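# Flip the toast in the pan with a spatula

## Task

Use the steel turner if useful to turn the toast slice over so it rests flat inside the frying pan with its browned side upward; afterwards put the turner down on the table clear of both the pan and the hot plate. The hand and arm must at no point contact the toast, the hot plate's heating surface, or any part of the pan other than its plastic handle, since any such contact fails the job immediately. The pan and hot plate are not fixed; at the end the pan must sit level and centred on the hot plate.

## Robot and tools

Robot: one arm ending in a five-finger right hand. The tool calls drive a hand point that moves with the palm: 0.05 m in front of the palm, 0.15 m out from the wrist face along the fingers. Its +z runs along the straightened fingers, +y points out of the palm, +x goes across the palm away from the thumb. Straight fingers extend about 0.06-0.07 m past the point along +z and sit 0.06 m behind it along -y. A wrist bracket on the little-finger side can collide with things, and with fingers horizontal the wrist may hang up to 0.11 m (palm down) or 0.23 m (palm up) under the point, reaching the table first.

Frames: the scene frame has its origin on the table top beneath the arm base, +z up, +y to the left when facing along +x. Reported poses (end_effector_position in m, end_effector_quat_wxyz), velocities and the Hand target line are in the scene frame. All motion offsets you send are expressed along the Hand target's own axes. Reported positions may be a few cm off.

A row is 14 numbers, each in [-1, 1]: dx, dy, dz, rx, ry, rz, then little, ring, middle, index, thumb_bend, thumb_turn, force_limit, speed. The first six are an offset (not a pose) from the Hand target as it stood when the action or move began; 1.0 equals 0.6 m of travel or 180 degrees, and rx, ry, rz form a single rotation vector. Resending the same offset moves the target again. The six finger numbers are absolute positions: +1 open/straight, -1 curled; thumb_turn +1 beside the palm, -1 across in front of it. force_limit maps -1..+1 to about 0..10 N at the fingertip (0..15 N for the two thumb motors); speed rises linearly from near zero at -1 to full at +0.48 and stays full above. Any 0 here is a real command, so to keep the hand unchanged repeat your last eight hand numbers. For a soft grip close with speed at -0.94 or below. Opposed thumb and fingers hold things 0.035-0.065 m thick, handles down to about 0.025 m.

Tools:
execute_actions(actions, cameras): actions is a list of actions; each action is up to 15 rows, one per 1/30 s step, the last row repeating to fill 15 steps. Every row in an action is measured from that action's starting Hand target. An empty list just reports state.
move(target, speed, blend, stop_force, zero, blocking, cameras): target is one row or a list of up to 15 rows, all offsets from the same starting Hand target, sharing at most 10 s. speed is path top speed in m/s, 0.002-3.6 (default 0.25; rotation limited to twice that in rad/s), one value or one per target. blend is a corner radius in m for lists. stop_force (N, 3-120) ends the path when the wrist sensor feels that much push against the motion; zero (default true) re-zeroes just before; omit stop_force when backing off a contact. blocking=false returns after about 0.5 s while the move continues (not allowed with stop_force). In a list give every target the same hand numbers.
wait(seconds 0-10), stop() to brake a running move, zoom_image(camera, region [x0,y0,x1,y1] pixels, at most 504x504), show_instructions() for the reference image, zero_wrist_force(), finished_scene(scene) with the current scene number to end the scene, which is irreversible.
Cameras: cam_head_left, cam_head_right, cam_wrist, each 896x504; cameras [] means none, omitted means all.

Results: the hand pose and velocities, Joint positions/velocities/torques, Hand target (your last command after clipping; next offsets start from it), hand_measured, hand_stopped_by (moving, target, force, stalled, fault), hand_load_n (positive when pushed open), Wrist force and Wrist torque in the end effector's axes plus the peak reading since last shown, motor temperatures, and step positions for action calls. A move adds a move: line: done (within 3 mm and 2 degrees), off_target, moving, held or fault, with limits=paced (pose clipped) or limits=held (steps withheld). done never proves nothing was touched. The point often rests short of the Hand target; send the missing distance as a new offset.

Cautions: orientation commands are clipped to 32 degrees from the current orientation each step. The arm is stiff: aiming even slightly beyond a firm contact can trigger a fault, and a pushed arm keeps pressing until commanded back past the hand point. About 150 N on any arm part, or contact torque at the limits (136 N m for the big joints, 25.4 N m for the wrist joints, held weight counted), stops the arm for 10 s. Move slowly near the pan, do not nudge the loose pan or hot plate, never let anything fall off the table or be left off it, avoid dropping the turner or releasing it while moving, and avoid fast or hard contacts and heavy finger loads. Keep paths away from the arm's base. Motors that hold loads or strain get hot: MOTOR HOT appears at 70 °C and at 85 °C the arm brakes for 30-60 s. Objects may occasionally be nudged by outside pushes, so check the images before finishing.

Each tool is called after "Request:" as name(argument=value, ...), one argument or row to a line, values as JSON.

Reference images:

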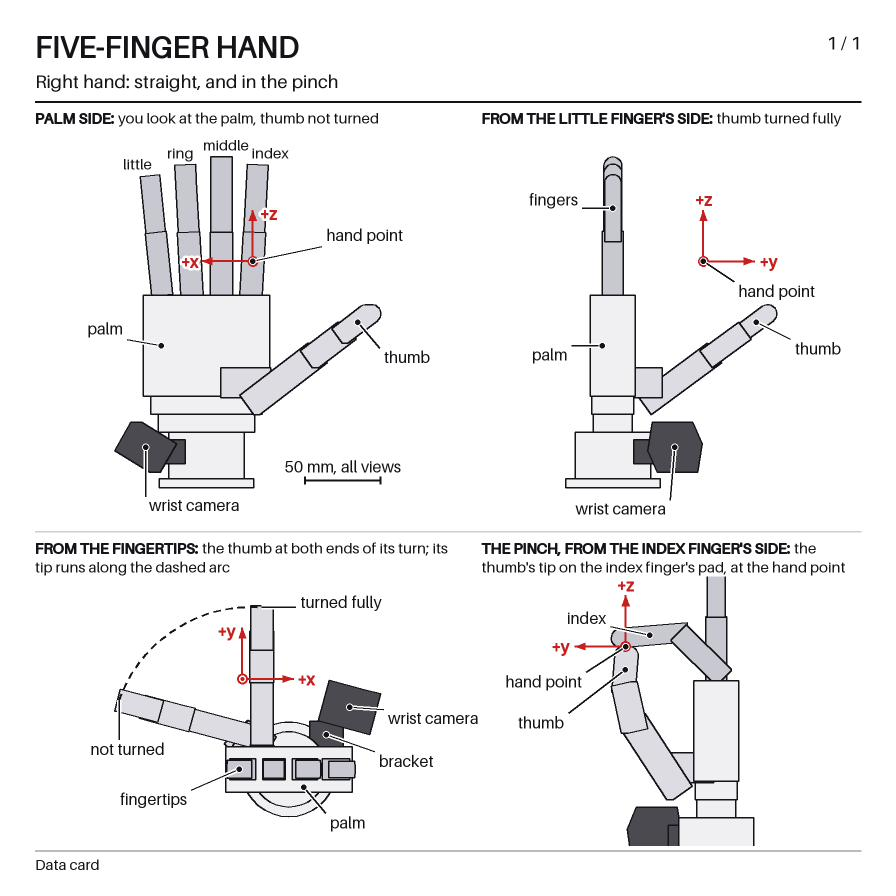

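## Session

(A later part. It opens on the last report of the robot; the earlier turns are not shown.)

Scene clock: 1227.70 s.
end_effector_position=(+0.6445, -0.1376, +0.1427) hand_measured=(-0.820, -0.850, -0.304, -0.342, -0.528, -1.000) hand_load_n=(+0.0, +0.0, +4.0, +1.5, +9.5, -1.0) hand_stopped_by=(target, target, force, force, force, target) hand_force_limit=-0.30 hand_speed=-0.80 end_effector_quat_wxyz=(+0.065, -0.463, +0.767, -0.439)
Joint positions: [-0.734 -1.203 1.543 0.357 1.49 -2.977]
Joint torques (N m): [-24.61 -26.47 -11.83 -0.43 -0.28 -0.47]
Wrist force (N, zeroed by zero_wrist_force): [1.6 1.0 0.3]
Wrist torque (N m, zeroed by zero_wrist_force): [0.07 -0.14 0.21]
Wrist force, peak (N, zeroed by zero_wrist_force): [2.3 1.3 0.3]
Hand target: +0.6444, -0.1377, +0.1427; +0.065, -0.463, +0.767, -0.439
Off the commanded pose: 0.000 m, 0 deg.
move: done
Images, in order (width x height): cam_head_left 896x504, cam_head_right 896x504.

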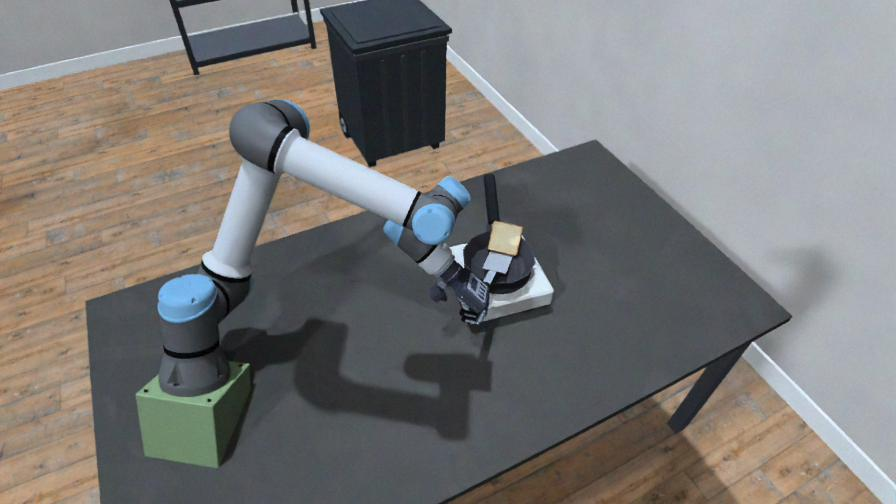

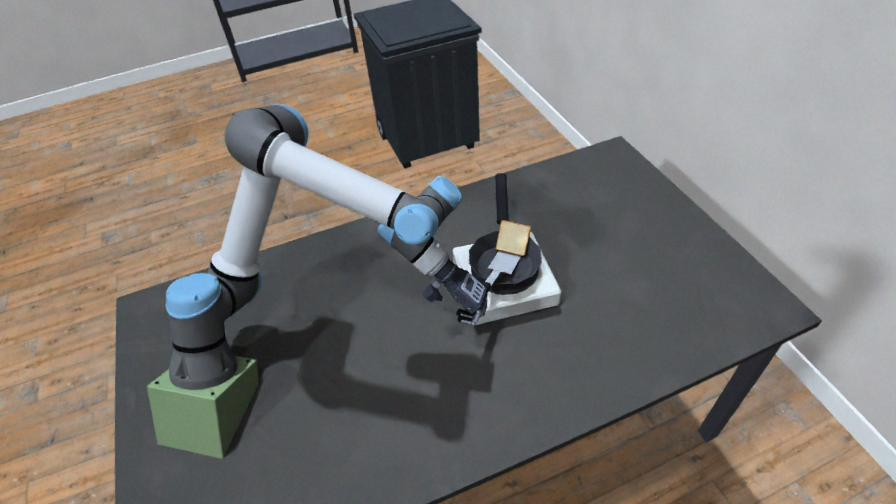

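Request:
move(
  target=[-0.0094, -0.0032, -0.0009, 0, 0, 0, -0.82, -0.85, -0.5, -0.5, -0.9, -1, -0.3, -0.8],
  speed=0.02,
  cameras=["cam_head_left", "cam_head_right"],
)

Request:
zoom_image(
  camera="cam_head_right",
  region=[465, 210, 545, 300],
)

Request:
zoom_image(
  camera="cam_head_left",
  region=[460, 210, 540, 300],
)

Scene clock: 1230.73 s.
end_effector_position=(+0.6487, -0.1333, +0.1427) hand_measured=(-0.820, -0.850, -0.304, -0.342, -0.528, -1.000) hand_load_n=(+0.0, +0.0, +4.5, +1.5, +9.5, -1.0) hand_stopped_by=(target, target, force, force, force, target) hand_force_limit=-0.30 hand_speed=-0.80 end_effector_quat_wxyz=(+0.065, -0.463, +0.767, -0.439)
Joint positions: [-0.722 -1.199 1.53 0.365 1.499 -2.969]
Joint torques (N m): [-22.66 -25.11 -10.93 1.02 0.61 0.76]
Wrist force (N, zeroed by zero_wrist_force): [2.4 1.0 0.5]
Wrist torque (N m, zeroed by zero_wrist_force): [0.05 -0.19 0.25]
Wrist force, peak (N, zeroed by zero_wrist_force): [2.6 1.3 0.4]
Hand target: +0.6486, -0.1334, +0.1427; +0.065, -0.463, +0.767, -0.439
Off the commanded pose: 0.000 m, 0 deg.
move: done
Images, in order (width x height): cam_head_left 896x504, cam_head_right 896x504.

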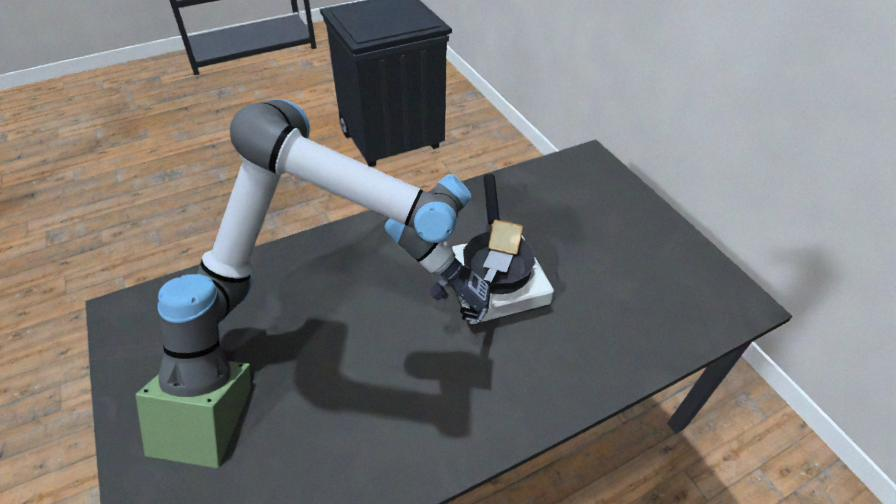

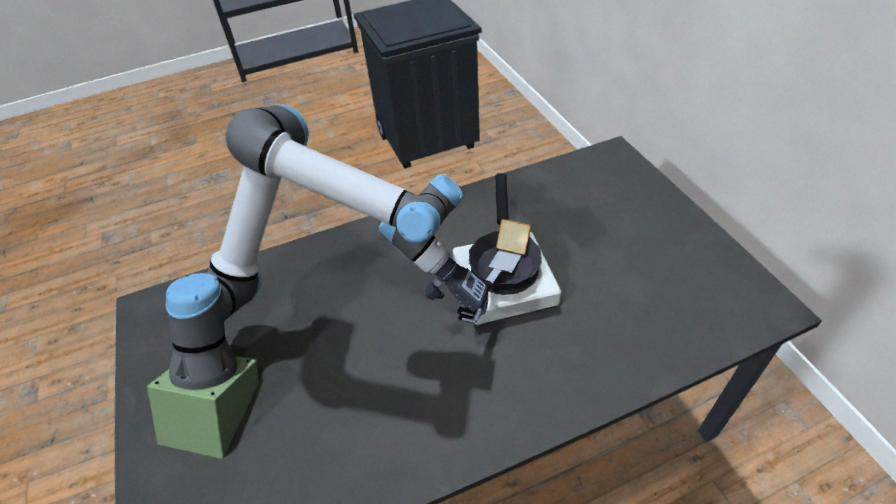

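Scaled by 5.600.

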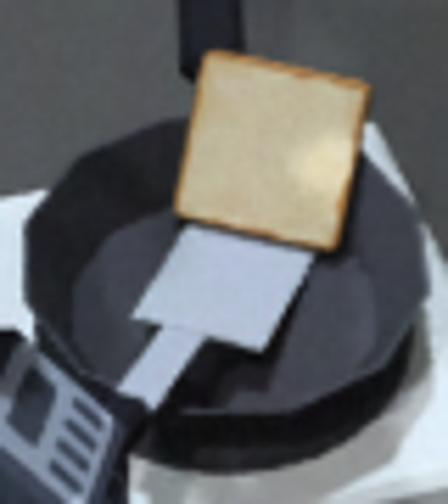

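Scaled by 5.600.

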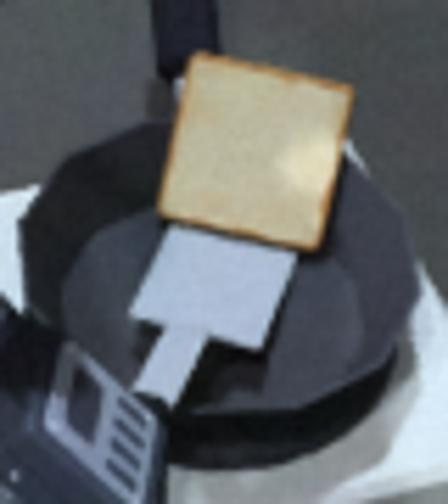

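Request:
move(
  target=[-0.0063, -0.0021, -0.0006, 0, 0, 0, -0.82, -0.85, -0.5, -0.5, -0.9, -1, -0.3, -0.8],
  speed=0.01,
  cameras=["cam_head_left", "cam_head_right"],
)

Request:
zoom_image(
  camera="cam_head_right",
  region=[465, 210, 545, 300],
)

Request:
zoom_image(
  camera="cam_head_left",
  region=[460, 210, 540, 300],
)

Scene clock: 1238.73 s.
end_effector_position=(+0.6514, -0.1304, +0.1427) hand_measured=(-0.820, -0.850, -0.304, -0.342, -0.528, -1.000) hand_load_n=(+0.0, +0.0, +4.5, +1.5, +10.0, -1.0) hand_stopped_by=(target, target, force, force, force, target) hand_force_limit=-0.30 hand_speed=-0.80 end_effector_quat_wxyz=(+0.065, -0.463, +0.767, -0.439)
Joint positions: [-0.715 -1.197 1.522 0.371 1.504 -2.965]
Joint torques (N m): [-20.57 -23.7 -14.38 1.53 1.33 1.23]
Wrist force (N, zeroed by zero_wrist_force): [2.4 1.1 0.2]
Wrist torque (N m, zeroed by zero_wrist_force): [0.09 -0.19 0.26]
Wrist force, peak (N, zeroed by zero_wrist_force): [2.7 0.9 0.4]
Hand target: +0.6513, -0.1305, +0.1427; +0.065, -0.463, +0.767, -0.439
Off the commanded pose: 0.000 m, 0 deg.
move: done
Images, in order (width x height): cam_head_left 896x504, cam_head_right 896x504.

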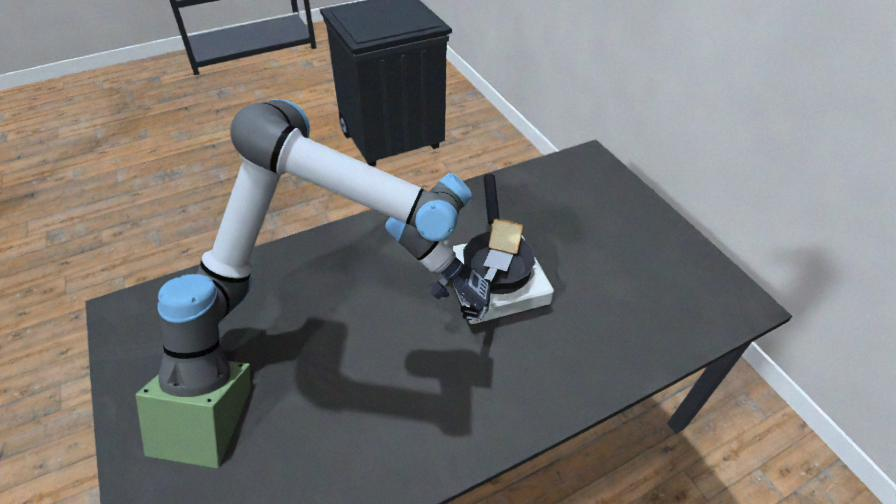

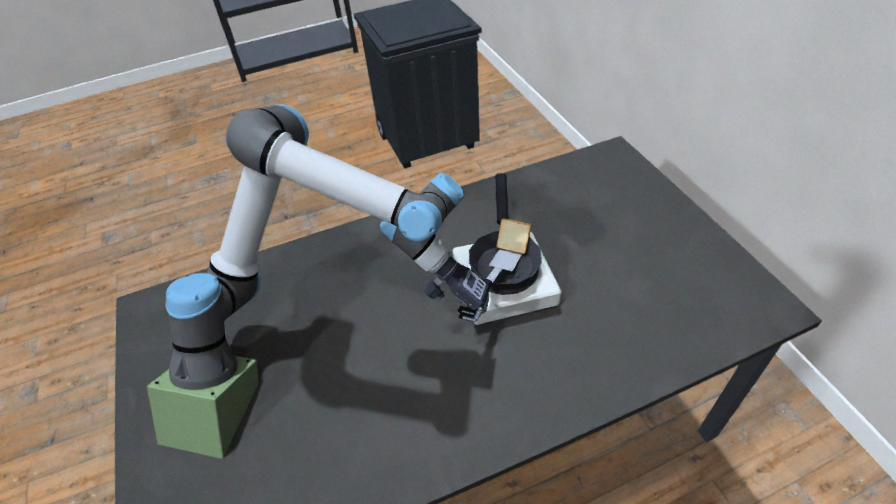

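Scaled by 5.600.

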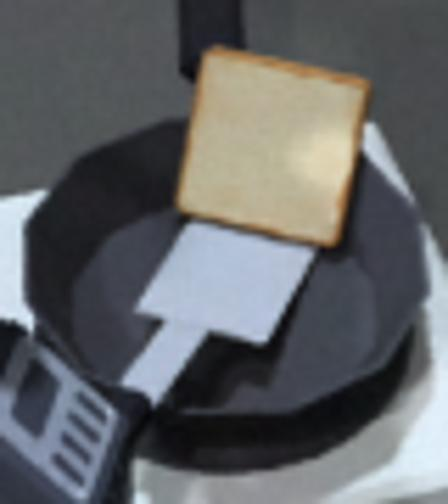

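Scaled by 5.600.

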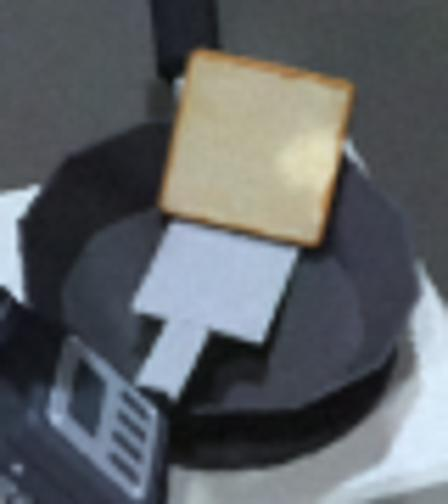

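Request:
move(
  target=[-0.0063, -0.0021, -0.0006, 0, 0, 0, -0.82, -0.85, -0.5, -0.5, -0.9, -1, -0.3, -0.8],
  speed=0.01,
  cameras=["cam_head_left", "cam_head_right"],
)

Request:
zoom_image(
  camera="cam_head_right",
  region=[465, 210, 545, 300],
)

Request:
zoom_image(
  camera="cam_head_left",
  region=[460, 210, 540, 300],
)

Scene clock: 1242.13 s.
end_effector_position=(+0.6542, -0.1275, +0.1427) hand_measured=(-0.820, -0.850, -0.304, -0.342, -0.528, -1.000) hand_load_n=(+0.0, +0.0, +4.5, +1.5, +9.5, -1.0) hand_stopped_by=(target, target, force, force, force, target) hand_force_limit=-0.30 hand_speed=-0.80 end_effector_quat_wxyz=(+0.065, -0.463, +0.767, -0.439)
Joint positions: [-0.707 -1.194 1.513 0.377 1.51 -2.96]
Joint torques (N m): [-20.73 -23.84 -14.4 1.43 1.28 1.33]
Wrist force (N, zeroed by zero_wrist_force): [2.7 1.0 0.2]
Wrist torque (N m, zeroed by zero_wrist_force): [0.09 -0.21 0.28]
Wrist force, peak (N, zeroed by zero_wrist_force): [2.7 1.3 0.3]
Hand target: +0.6541, -0.1276, +0.1427; +0.065, -0.463, +0.767, -0.439
Off the commanded pose: 0.000 m, 0 deg.
move: done
Images, in order (width x height): cam_head_left 896x504, cam_head_right 896x504.

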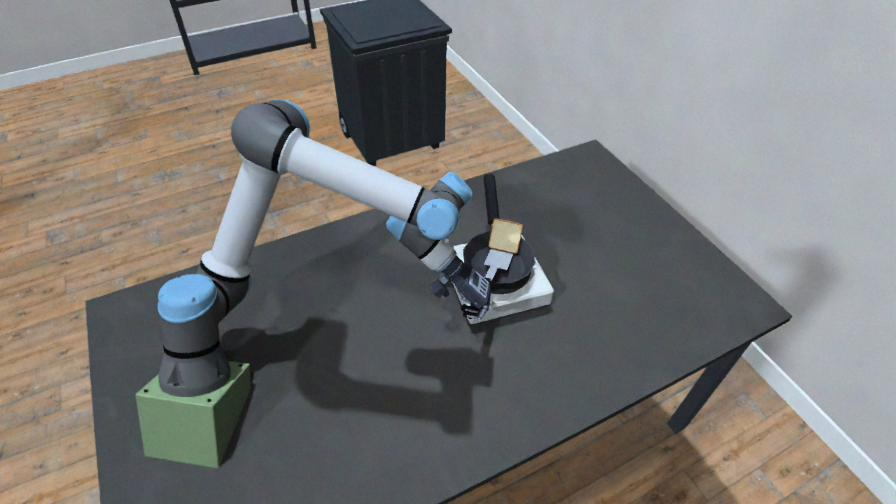

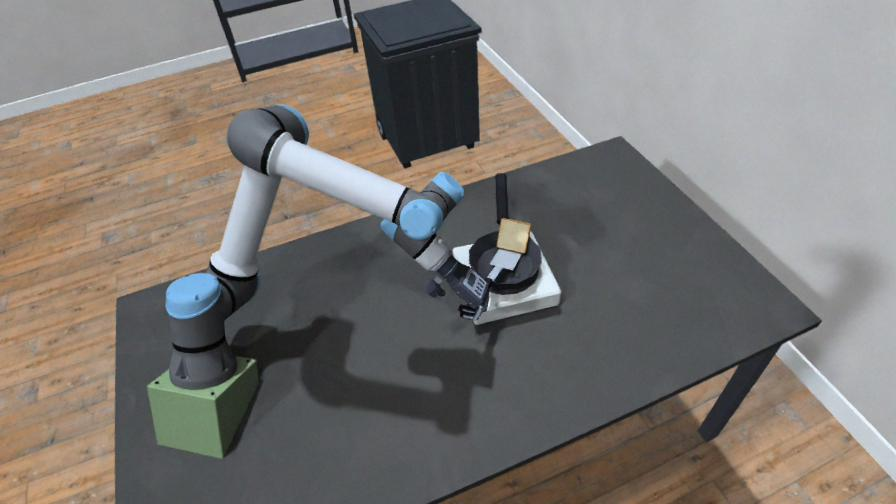

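Scaled by 5.600.

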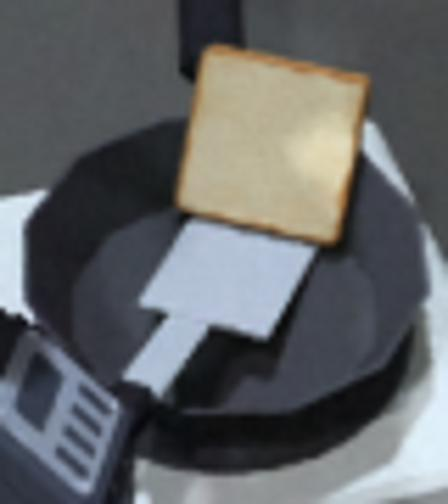

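Scaled by 5.600.

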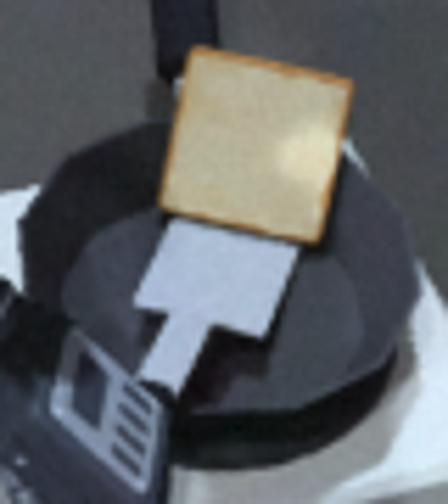

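Request:
move(
  target=[-0.0063, -0.0021, -0.0006, 0, 0, 0, -0.82, -0.85, -0.5, -0.5, -0.9, -1, -0.3, -0.8],
  speed=0.01,
  cameras=["cam_head_left", "cam_head_right"],
)

Request:
zoom_image(
  camera="cam_head_right",
  region=[465, 210, 545, 300],
)

Request:
zoom_image(
  camera="cam_head_left",
  region=[460, 210, 540, 300],
)

Scene clock: 1245.73 s.
end_effector_position=(+0.6569, -0.1246, +0.1426) hand_measured=(-0.820, -0.850, -0.304, -0.342, -0.528, -1.000) hand_load_n=(+0.0, +0.0, +4.0, +1.5, +9.5, -1.0) hand_stopped_by=(target, target, force, force, force, target) hand_force_limit=-0.30 hand_speed=-0.80 end_effector_quat_wxyz=(+0.065, -0.463, +0.767, -0.439)
Joint positions: [-0.7 -1.192 1.505 0.382 1.516 -2.955]
Joint torques (N m): [-19.26 -24.32 -14.12 1.45 0.81 1.34]
Wrist force (N, zeroed by zero_wrist_force): [4.5 1.1 0.1]
Wrist torque (N m, zeroed by zero_wrist_force): [0.10 -0.25 0.35]
Wrist force, peak (N, zeroed by zero_wrist_force): [4.6 1.1 0.0]
Hand target: +0.6569, -0.1247, +0.1426; +0.065, -0.463, +0.767, -0.439
Off the commanded pose: 0.000 m, 0 deg.
move: done
Images, in order (width x height): cam_head_left 896x504, cam_head_right 896x504.

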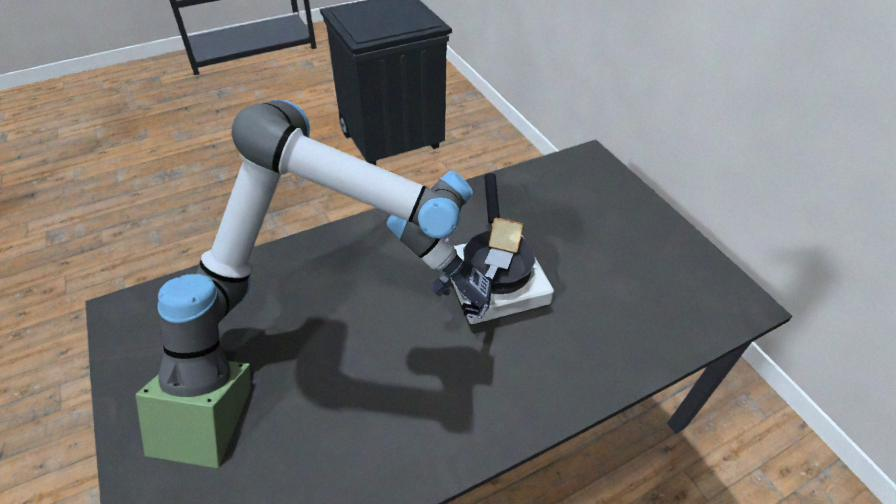

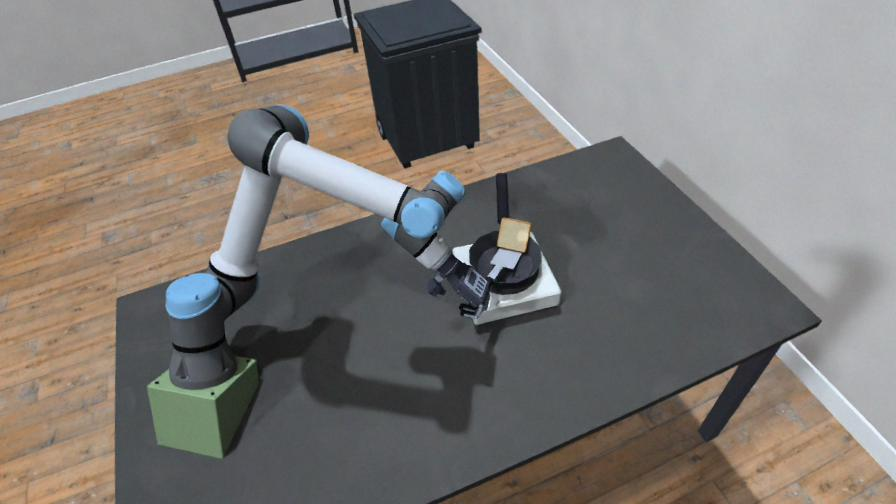

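Scaled by 5.600.

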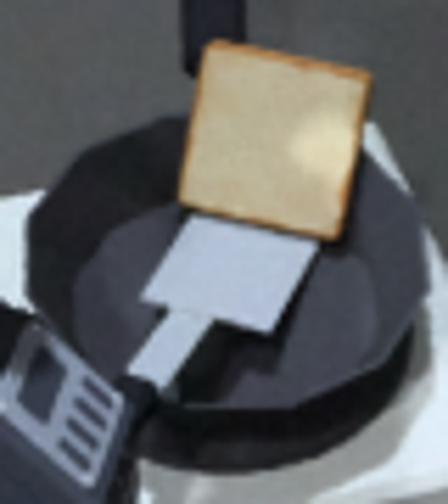

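Scaled by 5.600.

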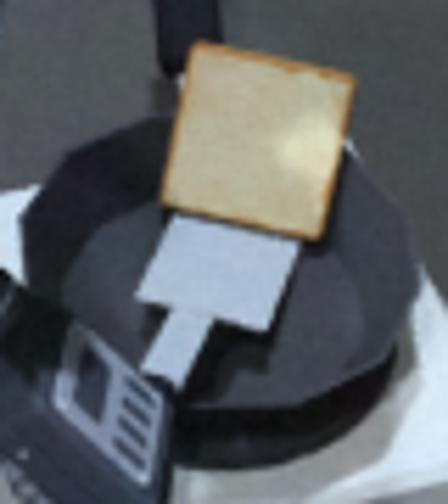

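Request:
move(
  target=[0.0158, 0.0053, 0.0015, 0, 0, 0, -0.82, -0.85, -0.5, -0.5, -0.9, -1, -0.3, -0.8],
  speed=0.02,
  cameras=["cam_head_left", "cam_head_right"],
)

Request:
zoom_image(
  camera="cam_head_right",
  region=[465, 210, 545, 300],
)

Request:
zoom_image(
  camera="cam_head_left",
  region=[460, 210, 540, 300],
)

Scene clock: 1268.60 s.
end_effector_position=(+0.6499, -0.1320, +0.1427) hand_measured=(-0.820, -0.850, -0.304, -0.342, -0.528, -1.000) hand_load_n=(+0.0, +0.0, +4.5, +1.5, +9.5, -1.0) hand_stopped_by=(target, target, force, force, force, target) hand_force_limit=-0.30 hand_speed=-0.80 end_effector_quat_wxyz=(+0.065, -0.463, +0.767, -0.439)
Joint positions: [-0.719 -1.198 1.527 0.368 1.501 -2.967]
Joint torques (N m): [-9.74 -35.13 -23.37 1.46 2.35 0.94]
Wrist force (N, zeroed by zero_wrist_force): [2.3 1.1 0.5]
Wrist torque (N m, zeroed by zero_wrist_force): [0.07 -0.17 0.26]
Wrist force, peak (N, zeroed by zero_wrist_force): [4.4 1.1 0.2]
Hand target: +0.6499, -0.1319, +0.1427; +0.065, -0.463, +0.767, -0.439
Off the commanded pose: 0.000 m, 0 deg.
move: done
Images, in order (width x height): cam_head_left 896x504, cam_head_right 896x504.

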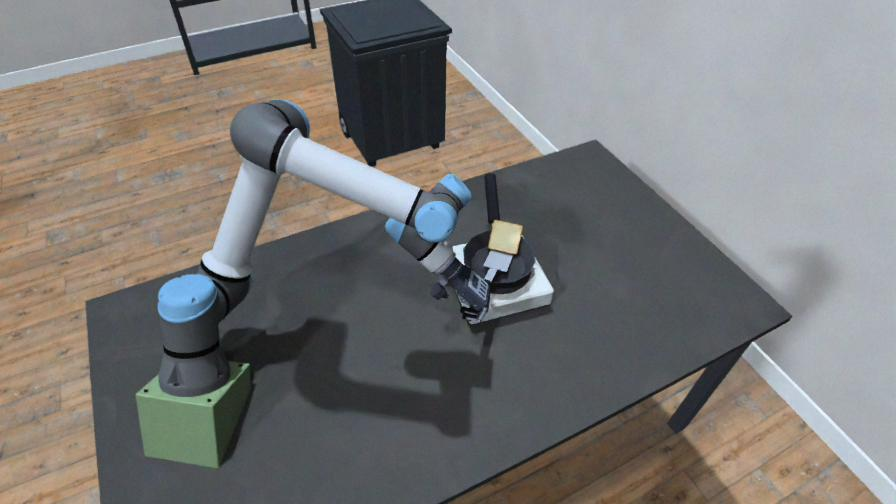

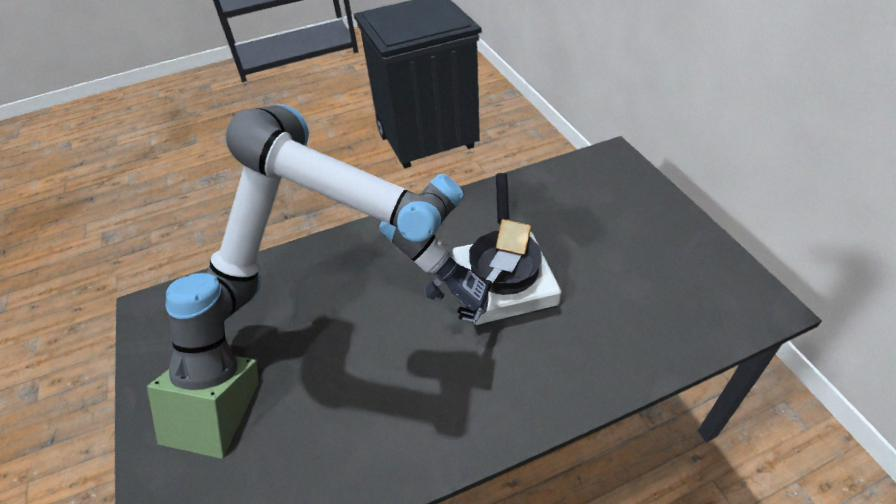

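Scaled by 5.600.

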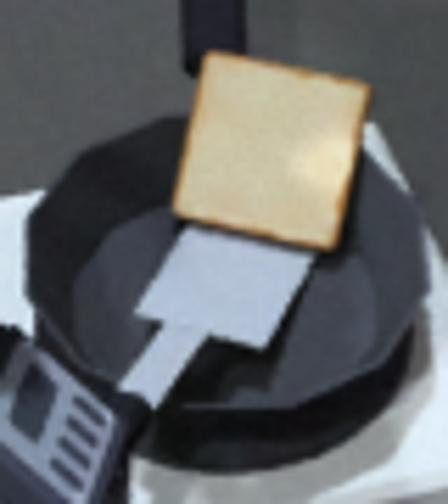

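Scaled by 5.600.

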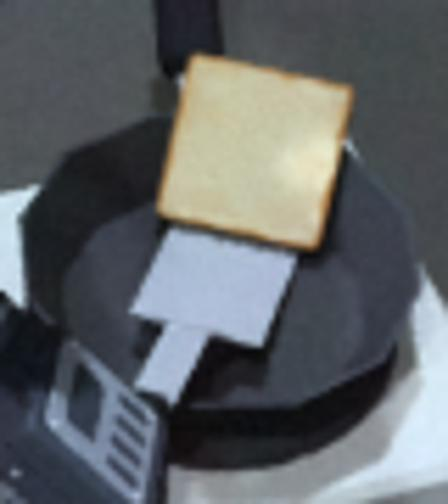

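Request:
move(
  target=[0.0475, 0.0035, -0.0052, -0.0014, 0.0067, -0.0088, -0.82, -0.85, -0.5, -0.5, -0.9, -1, -0.3, -0.8],
  speed=0.03,
  cameras=["cam_head_left", "cam_head_right"],
)

Request:
zoom_image(
  camera="cam_head_right",
  region=[465, 210, 545, 300],
)

Request:
zoom_image(
  camera="cam_head_left",
  region=[460, 210, 540, 300],
)

Scene clock: 1296.90 s.
end_effector_position=(+0.6309, -0.1516, +0.1519) hand_measured=(-0.820, -0.850, -0.304, -0.342, -0.528, -1.000) hand_load_n=(+0.0, +0.0, +4.5, +1.5, +9.5, -1.0) hand_stopped_by=(target, target, force, force, force, target) hand_force_limit=-0.30 hand_speed=-0.80 end_effector_quat_wxyz=(+0.049, -0.470, +0.762, -0.443) end_effector_velocity=(+0.002, +0.002, +0.000) end_effector_angular_velocity=(+0.003, -0.004, +0.001)
Joint positions: [-0.766 -1.217 1.559 0.364 1.485 -3.026]
Joint velocities: [0.003 0 -0.002 0 0 0.005]
Joint torques (N m): [-9.91 -28.26 -25.74 -1.42 1.48 2.65]
Wrist force (N, zeroed by zero_wrist_force): [1.9 1.0 0.3]
Wrist torque (N m, zeroed by zero_wrist_force): [0.11 -0.11 0.22]
Wrist force, peak (N, zeroed by zero_wrist_force): [2.7 1.3 0.4]
Hand target: +0.6310, -0.1515, +0.1518; +0.049, -0.469, +0.762, -0.443
Off the commanded pose: 0.000 m, 0 deg.
move: done
Images, in order (width x height): cam_head_left 896x504, cam_head_right 896x504.

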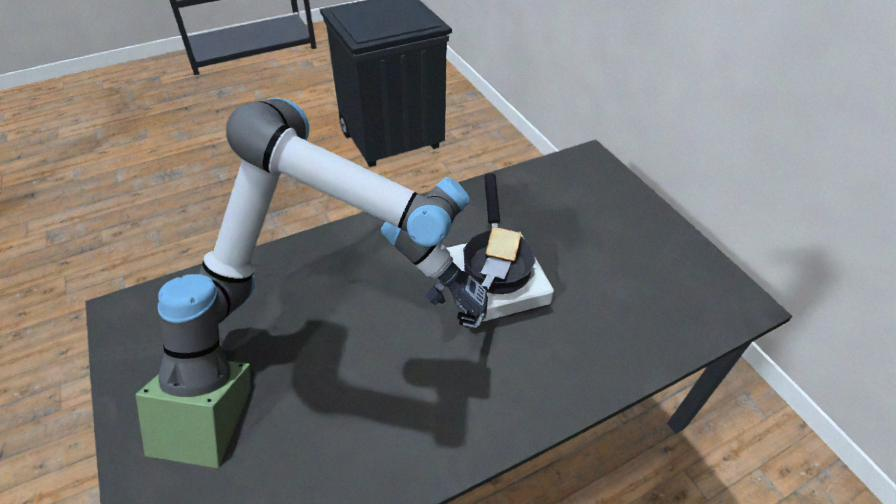

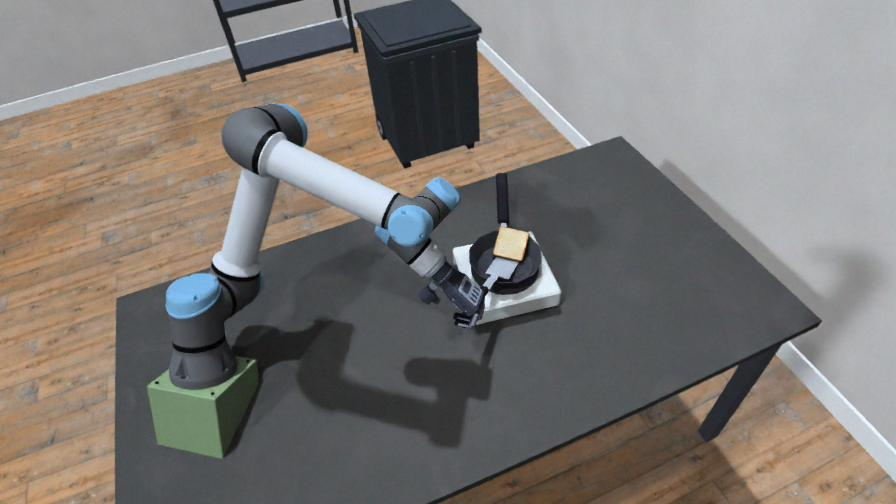

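Scaled by 5.600.

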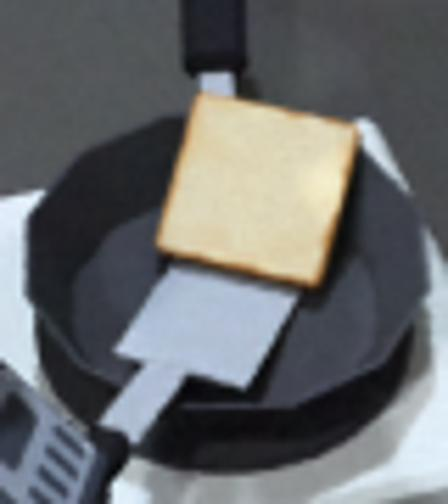

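Scaled by 5.600.

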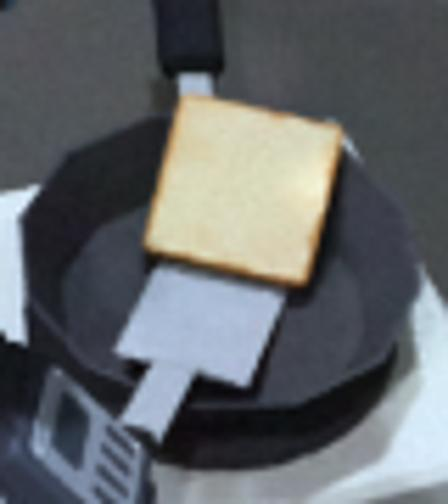

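Request:
move(
  target=[-0.0475, -0.0035, 0.0052, 0.0014, -0.0067, 0.0088, -0.82, -0.85, -0.5, -0.5, -0.9, -1, -0.3, -0.8],
  speed=0.03,
  cameras=["cam_head_left", "cam_head_right"],
)

Request:
zoom_image(
  camera="cam_head_right",
  region=[465, 210, 545, 300],
)

Request:
zoom_image(
  camera="cam_head_left",
  region=[460, 210, 540, 300],
)

Scene clock: 1302.63 s.
end_effector_position=(+0.6498, -0.1322, +0.1417) hand_measured=(-0.820, -0.850, -0.304, -0.342, -0.528, -1.000) hand_load_n=(+0.0, +0.0, +4.5, +1.5, +9.5, -1.0) hand_stopped_by=(target, target, force, force, force, target) hand_force_limit=-0.30 hand_speed=-0.80 end_effector_quat_wxyz=(+0.065, -0.463, +0.767, -0.439)
Joint positions: [-0.718 -1.197 1.528 0.365 1.502 -2.967]
Joint torques (N m): [-21.37 -36.45 -9.5 2.43 0.34 -2.44]
Wrist force (N, zeroed by zero_wrist_force): [1.7 0.8 0.2]
Wrist torque (N m, zeroed by zero_wrist_force): [0.06 -0.17 0.24]
Wrist force, peak (N, zeroed by zero_wrist_force): [2.7 1.1 0.1]
Hand target: +0.6497, -0.1322, +0.1417; +0.065, -0.463, +0.767, -0.439
Off the commanded pose: 0.000 m, 0 deg.
move: done
Images, in order (width x height): cam_head_left 896x504, cam_head_right 896x504.

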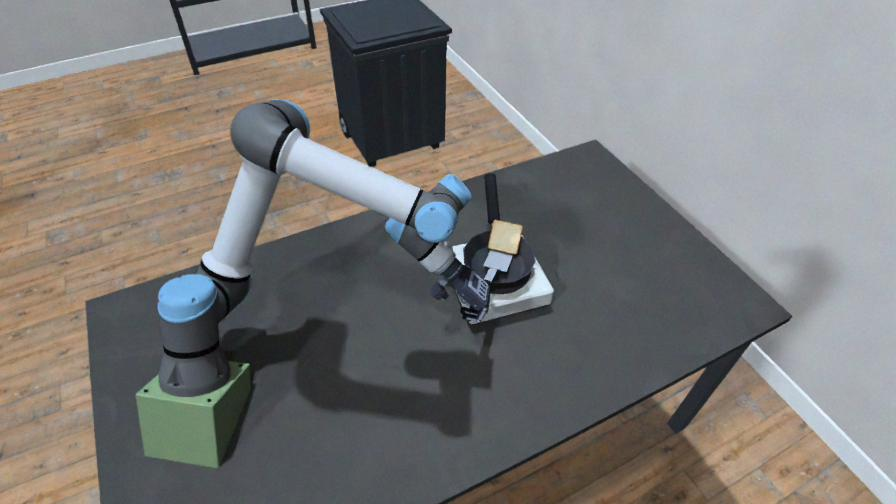

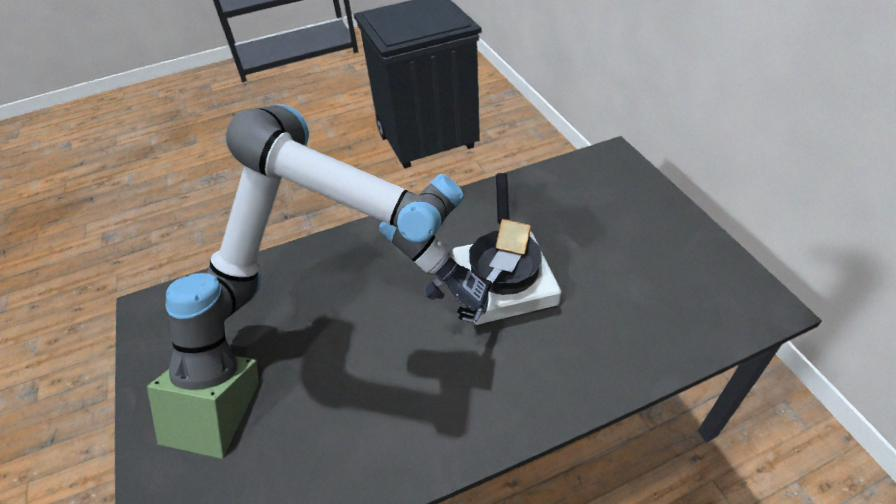

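Scaled by 5.600.

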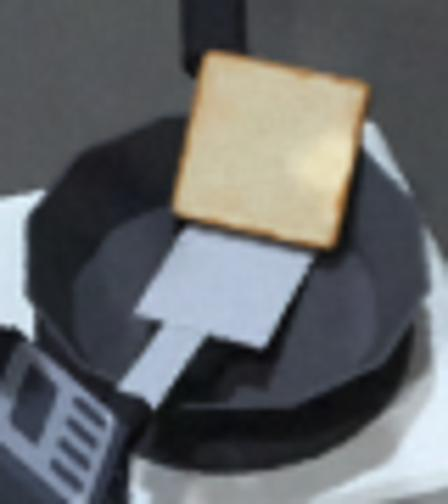

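Scaled by 5.600.

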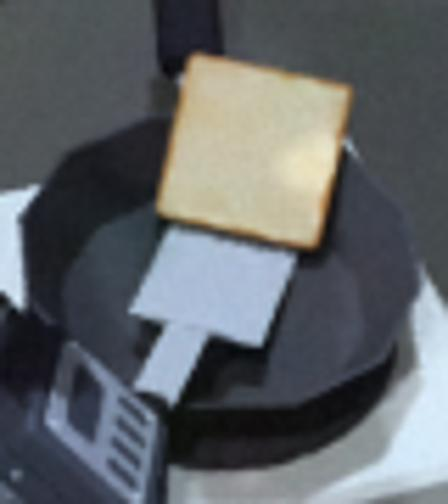

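Request:
move(
  target=[0.0475, 0.0035, -0.0052, -0.0014, 0.0067, -0.0088, -0.82, -0.85, -0.5, -0.5, -0.9, -1, -0.3, -0.8],
  speed=0.04,
  cameras=[],
)

Request:
move(
  target=[0.0068, -0.0144, -0.0121, 0, 0, 0, -0.82, -0.85, -0.5, -0.5, -0.9, -1, -0.3, -0.8],
  speed=0.02,
  cameras=["cam_head_left", "cam_head_right"],
)

Request:
zoom_image(
  camera="cam_head_right",
  region=[465, 210, 545, 300],
)

Request:
zoom_image(
  camera="cam_head_left",
  region=[460, 210, 540, 300],
)

Scene clock: 1309.47 s.
end_effector_position=(+0.6306, -0.1518, +0.1509) hand_measured=(-0.820, -0.850, -0.304, -0.342, -0.528, -1.000) hand_load_n=(+0.0, +0.0, +4.0, +1.5, +9.5, -1.0) hand_stopped_by=(target, target, force, force, force, target) hand_force_limit=-0.30 hand_speed=-0.80 end_effector_quat_wxyz=(+0.049, -0.470, +0.762, -0.443) end_effector_velocity=(+0.004, +0.003, +0.001) end_effector_angular_velocity=(+0.002, -0.007, +0.002)
Joint positions: [-0.766 -1.216 1.561 0.361 1.486 -3.026]
Joint velocities: [0.005 0 -0.005 0 0 0.008]
Joint torques (N m): [-7.49 -26.17 -24.68 -1.35 2.03 2.33]
Wrist force (N, zeroed by zero_wrist_force): [1.8 1.0 0.3]
Wrist torque (N m, zeroed by zero_wrist_force): [0.12 -0.11 0.23]
Wrist force, peak (N, zeroed by zero_wrist_force): [2.0 1.3 0.2]
Hand target: +0.6307, -0.1518, +0.1509; +0.049, -0.469, +0.762, -0.443
Off the commanded pose: 0.000 m, 0 deg.
move: done
No camera images: "cameras" was empty.

Scene clock: 1310.33 s.
end_effector_position=(+0.6307, -0.1517, +0.1631) hand_measured=(-0.820, -0.850, -0.304, -0.342, -0.528, -1.000) hand_load_n=(+0.0, +0.0, +4.5, +1.5, +10.5, -2.0) hand_stopped_by=(target, target, force, force, force, target) hand_force_limit=-0.30 hand_speed=-0.80 end_effector_quat_wxyz=(+0.049, -0.469, +0.762, -0.443)
Joint positions: [-0.778 -1.227 1.548 0.386 1.476 -3.034]
Joint torques (N m): [-8.53 -26.33 -11.72 -1.36 1.64 -0.25]
Wrist force (N, zeroed by zero_wrist_force): [1.3 1.8 0.6]
Wrist torque (N m, zeroed by zero_wrist_force): [0.14 0.01 0.02]
Wrist force, peak (N, zeroed by zero_wrist_force): [1.4 1.9 0.8]
Hand target: +0.6307, -0.1517, +0.1629; +0.049, -0.469, +0.762, -0.443
Off the commanded pose: 0.000 m, 0 deg.
move: done
Images, in order (width x height): cam_head_left 896x504, cam_head_right 896x504.

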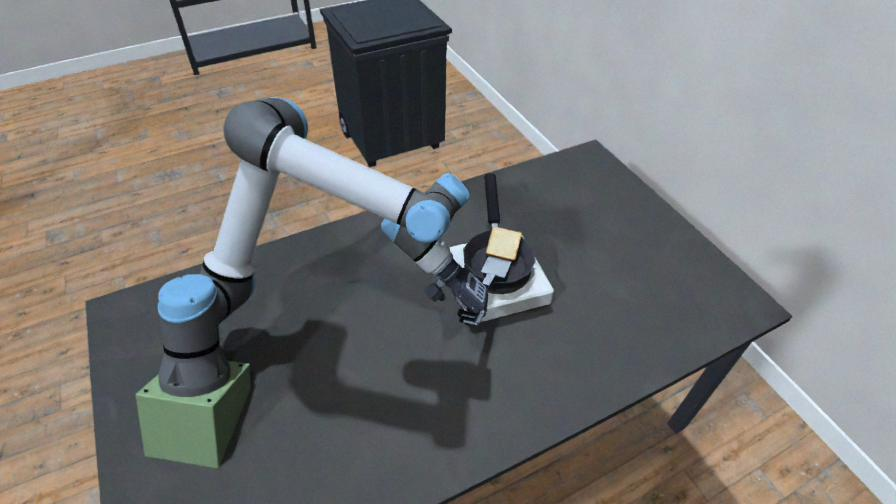

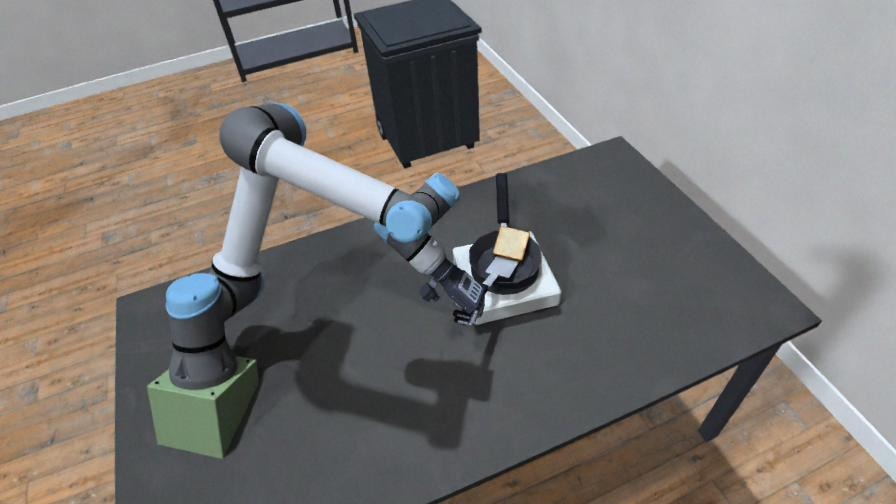

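Scaled by 5.600.

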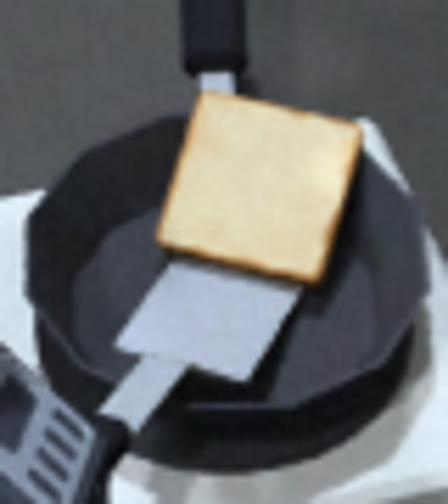

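Scaled by 5.600.

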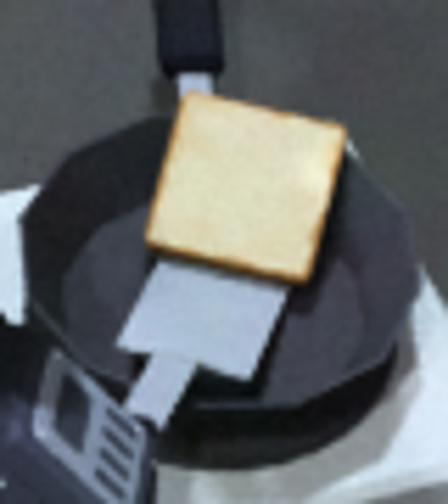

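Request:
move(
  target=[0.0057, -0.0120, -0.0100, 0, 0, 0, -0.82, -0.85, -0.5, -0.5, -0.9, -1, -0.3, -0.8],
  speed=0.02,
  cameras=["cam_head_left", "cam_head_right"],
)

Request:
zoom_image(
  camera="cam_head_right",
  region=[465, 210, 545, 300],
)

Request:
zoom_image(
  camera="cam_head_left",
  region=[460, 210, 540, 300],
)

Scene clock: 1315.33 s.
end_effector_position=(+0.6307, -0.1517, +0.1730) hand_measured=(-0.820, -0.850, -0.304, -0.342, -0.528, -1.000) hand_load_n=(+0.0, +0.0, +4.0, +1.5, +10.5, -2.0) hand_stopped_by=(target, target, force, force, force, target) hand_force_limit=-0.30 hand_speed=-0.80 end_effector_quat_wxyz=(+0.049, -0.469, +0.762, -0.443)
Joint positions: [-0.789 -1.236 1.536 0.407 1.468 -3.041]
Joint torques (N m): [-9.43 -27.36 -11.63 -1.38 1.53 -0.15]
Wrist force (N, zeroed by zero_wrist_force): [1.3 2.0 0.9]
Wrist torque (N m, zeroed by zero_wrist_force): [0.16 0.00 0.02]
Wrist force, peak (N, zeroed by zero_wrist_force): [1.4 2.1 0.6]
Hand target: +0.6307, -0.1518, +0.1728; +0.049, -0.469, +0.762, -0.443
Off the commanded pose: 0.000 m, 0 deg.
move: done
Images, in order (width x height): cam_head_left 896x504, cam_head_right 896x504.

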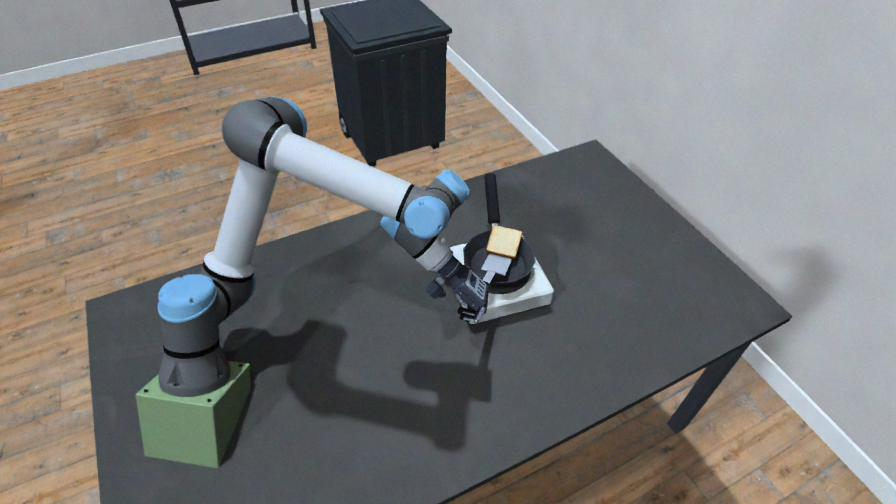

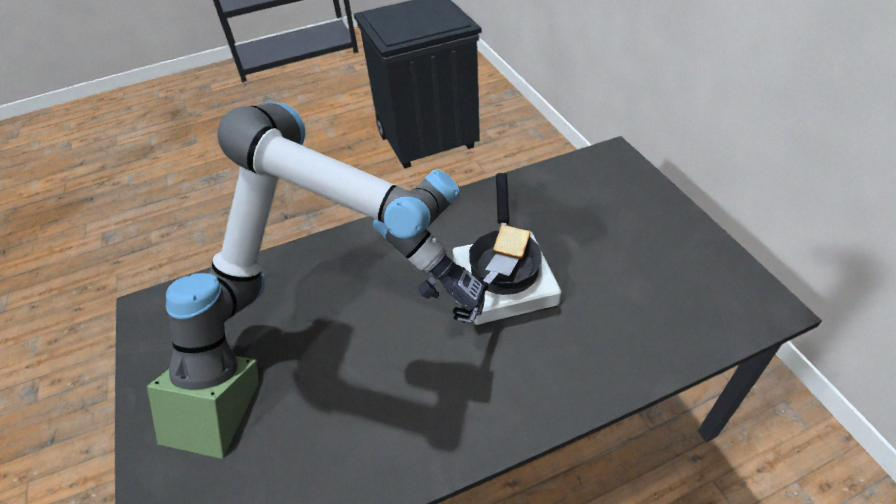

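Scaled by 5.600.

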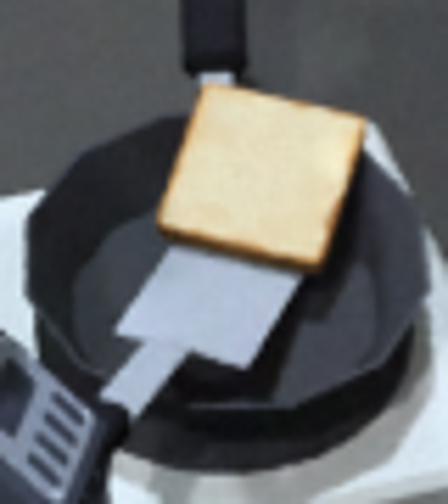

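Scaled by 5.600.

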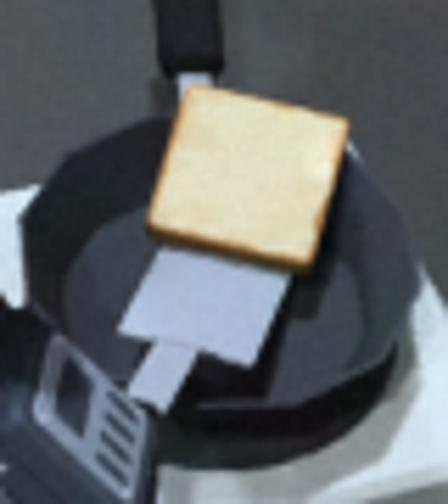

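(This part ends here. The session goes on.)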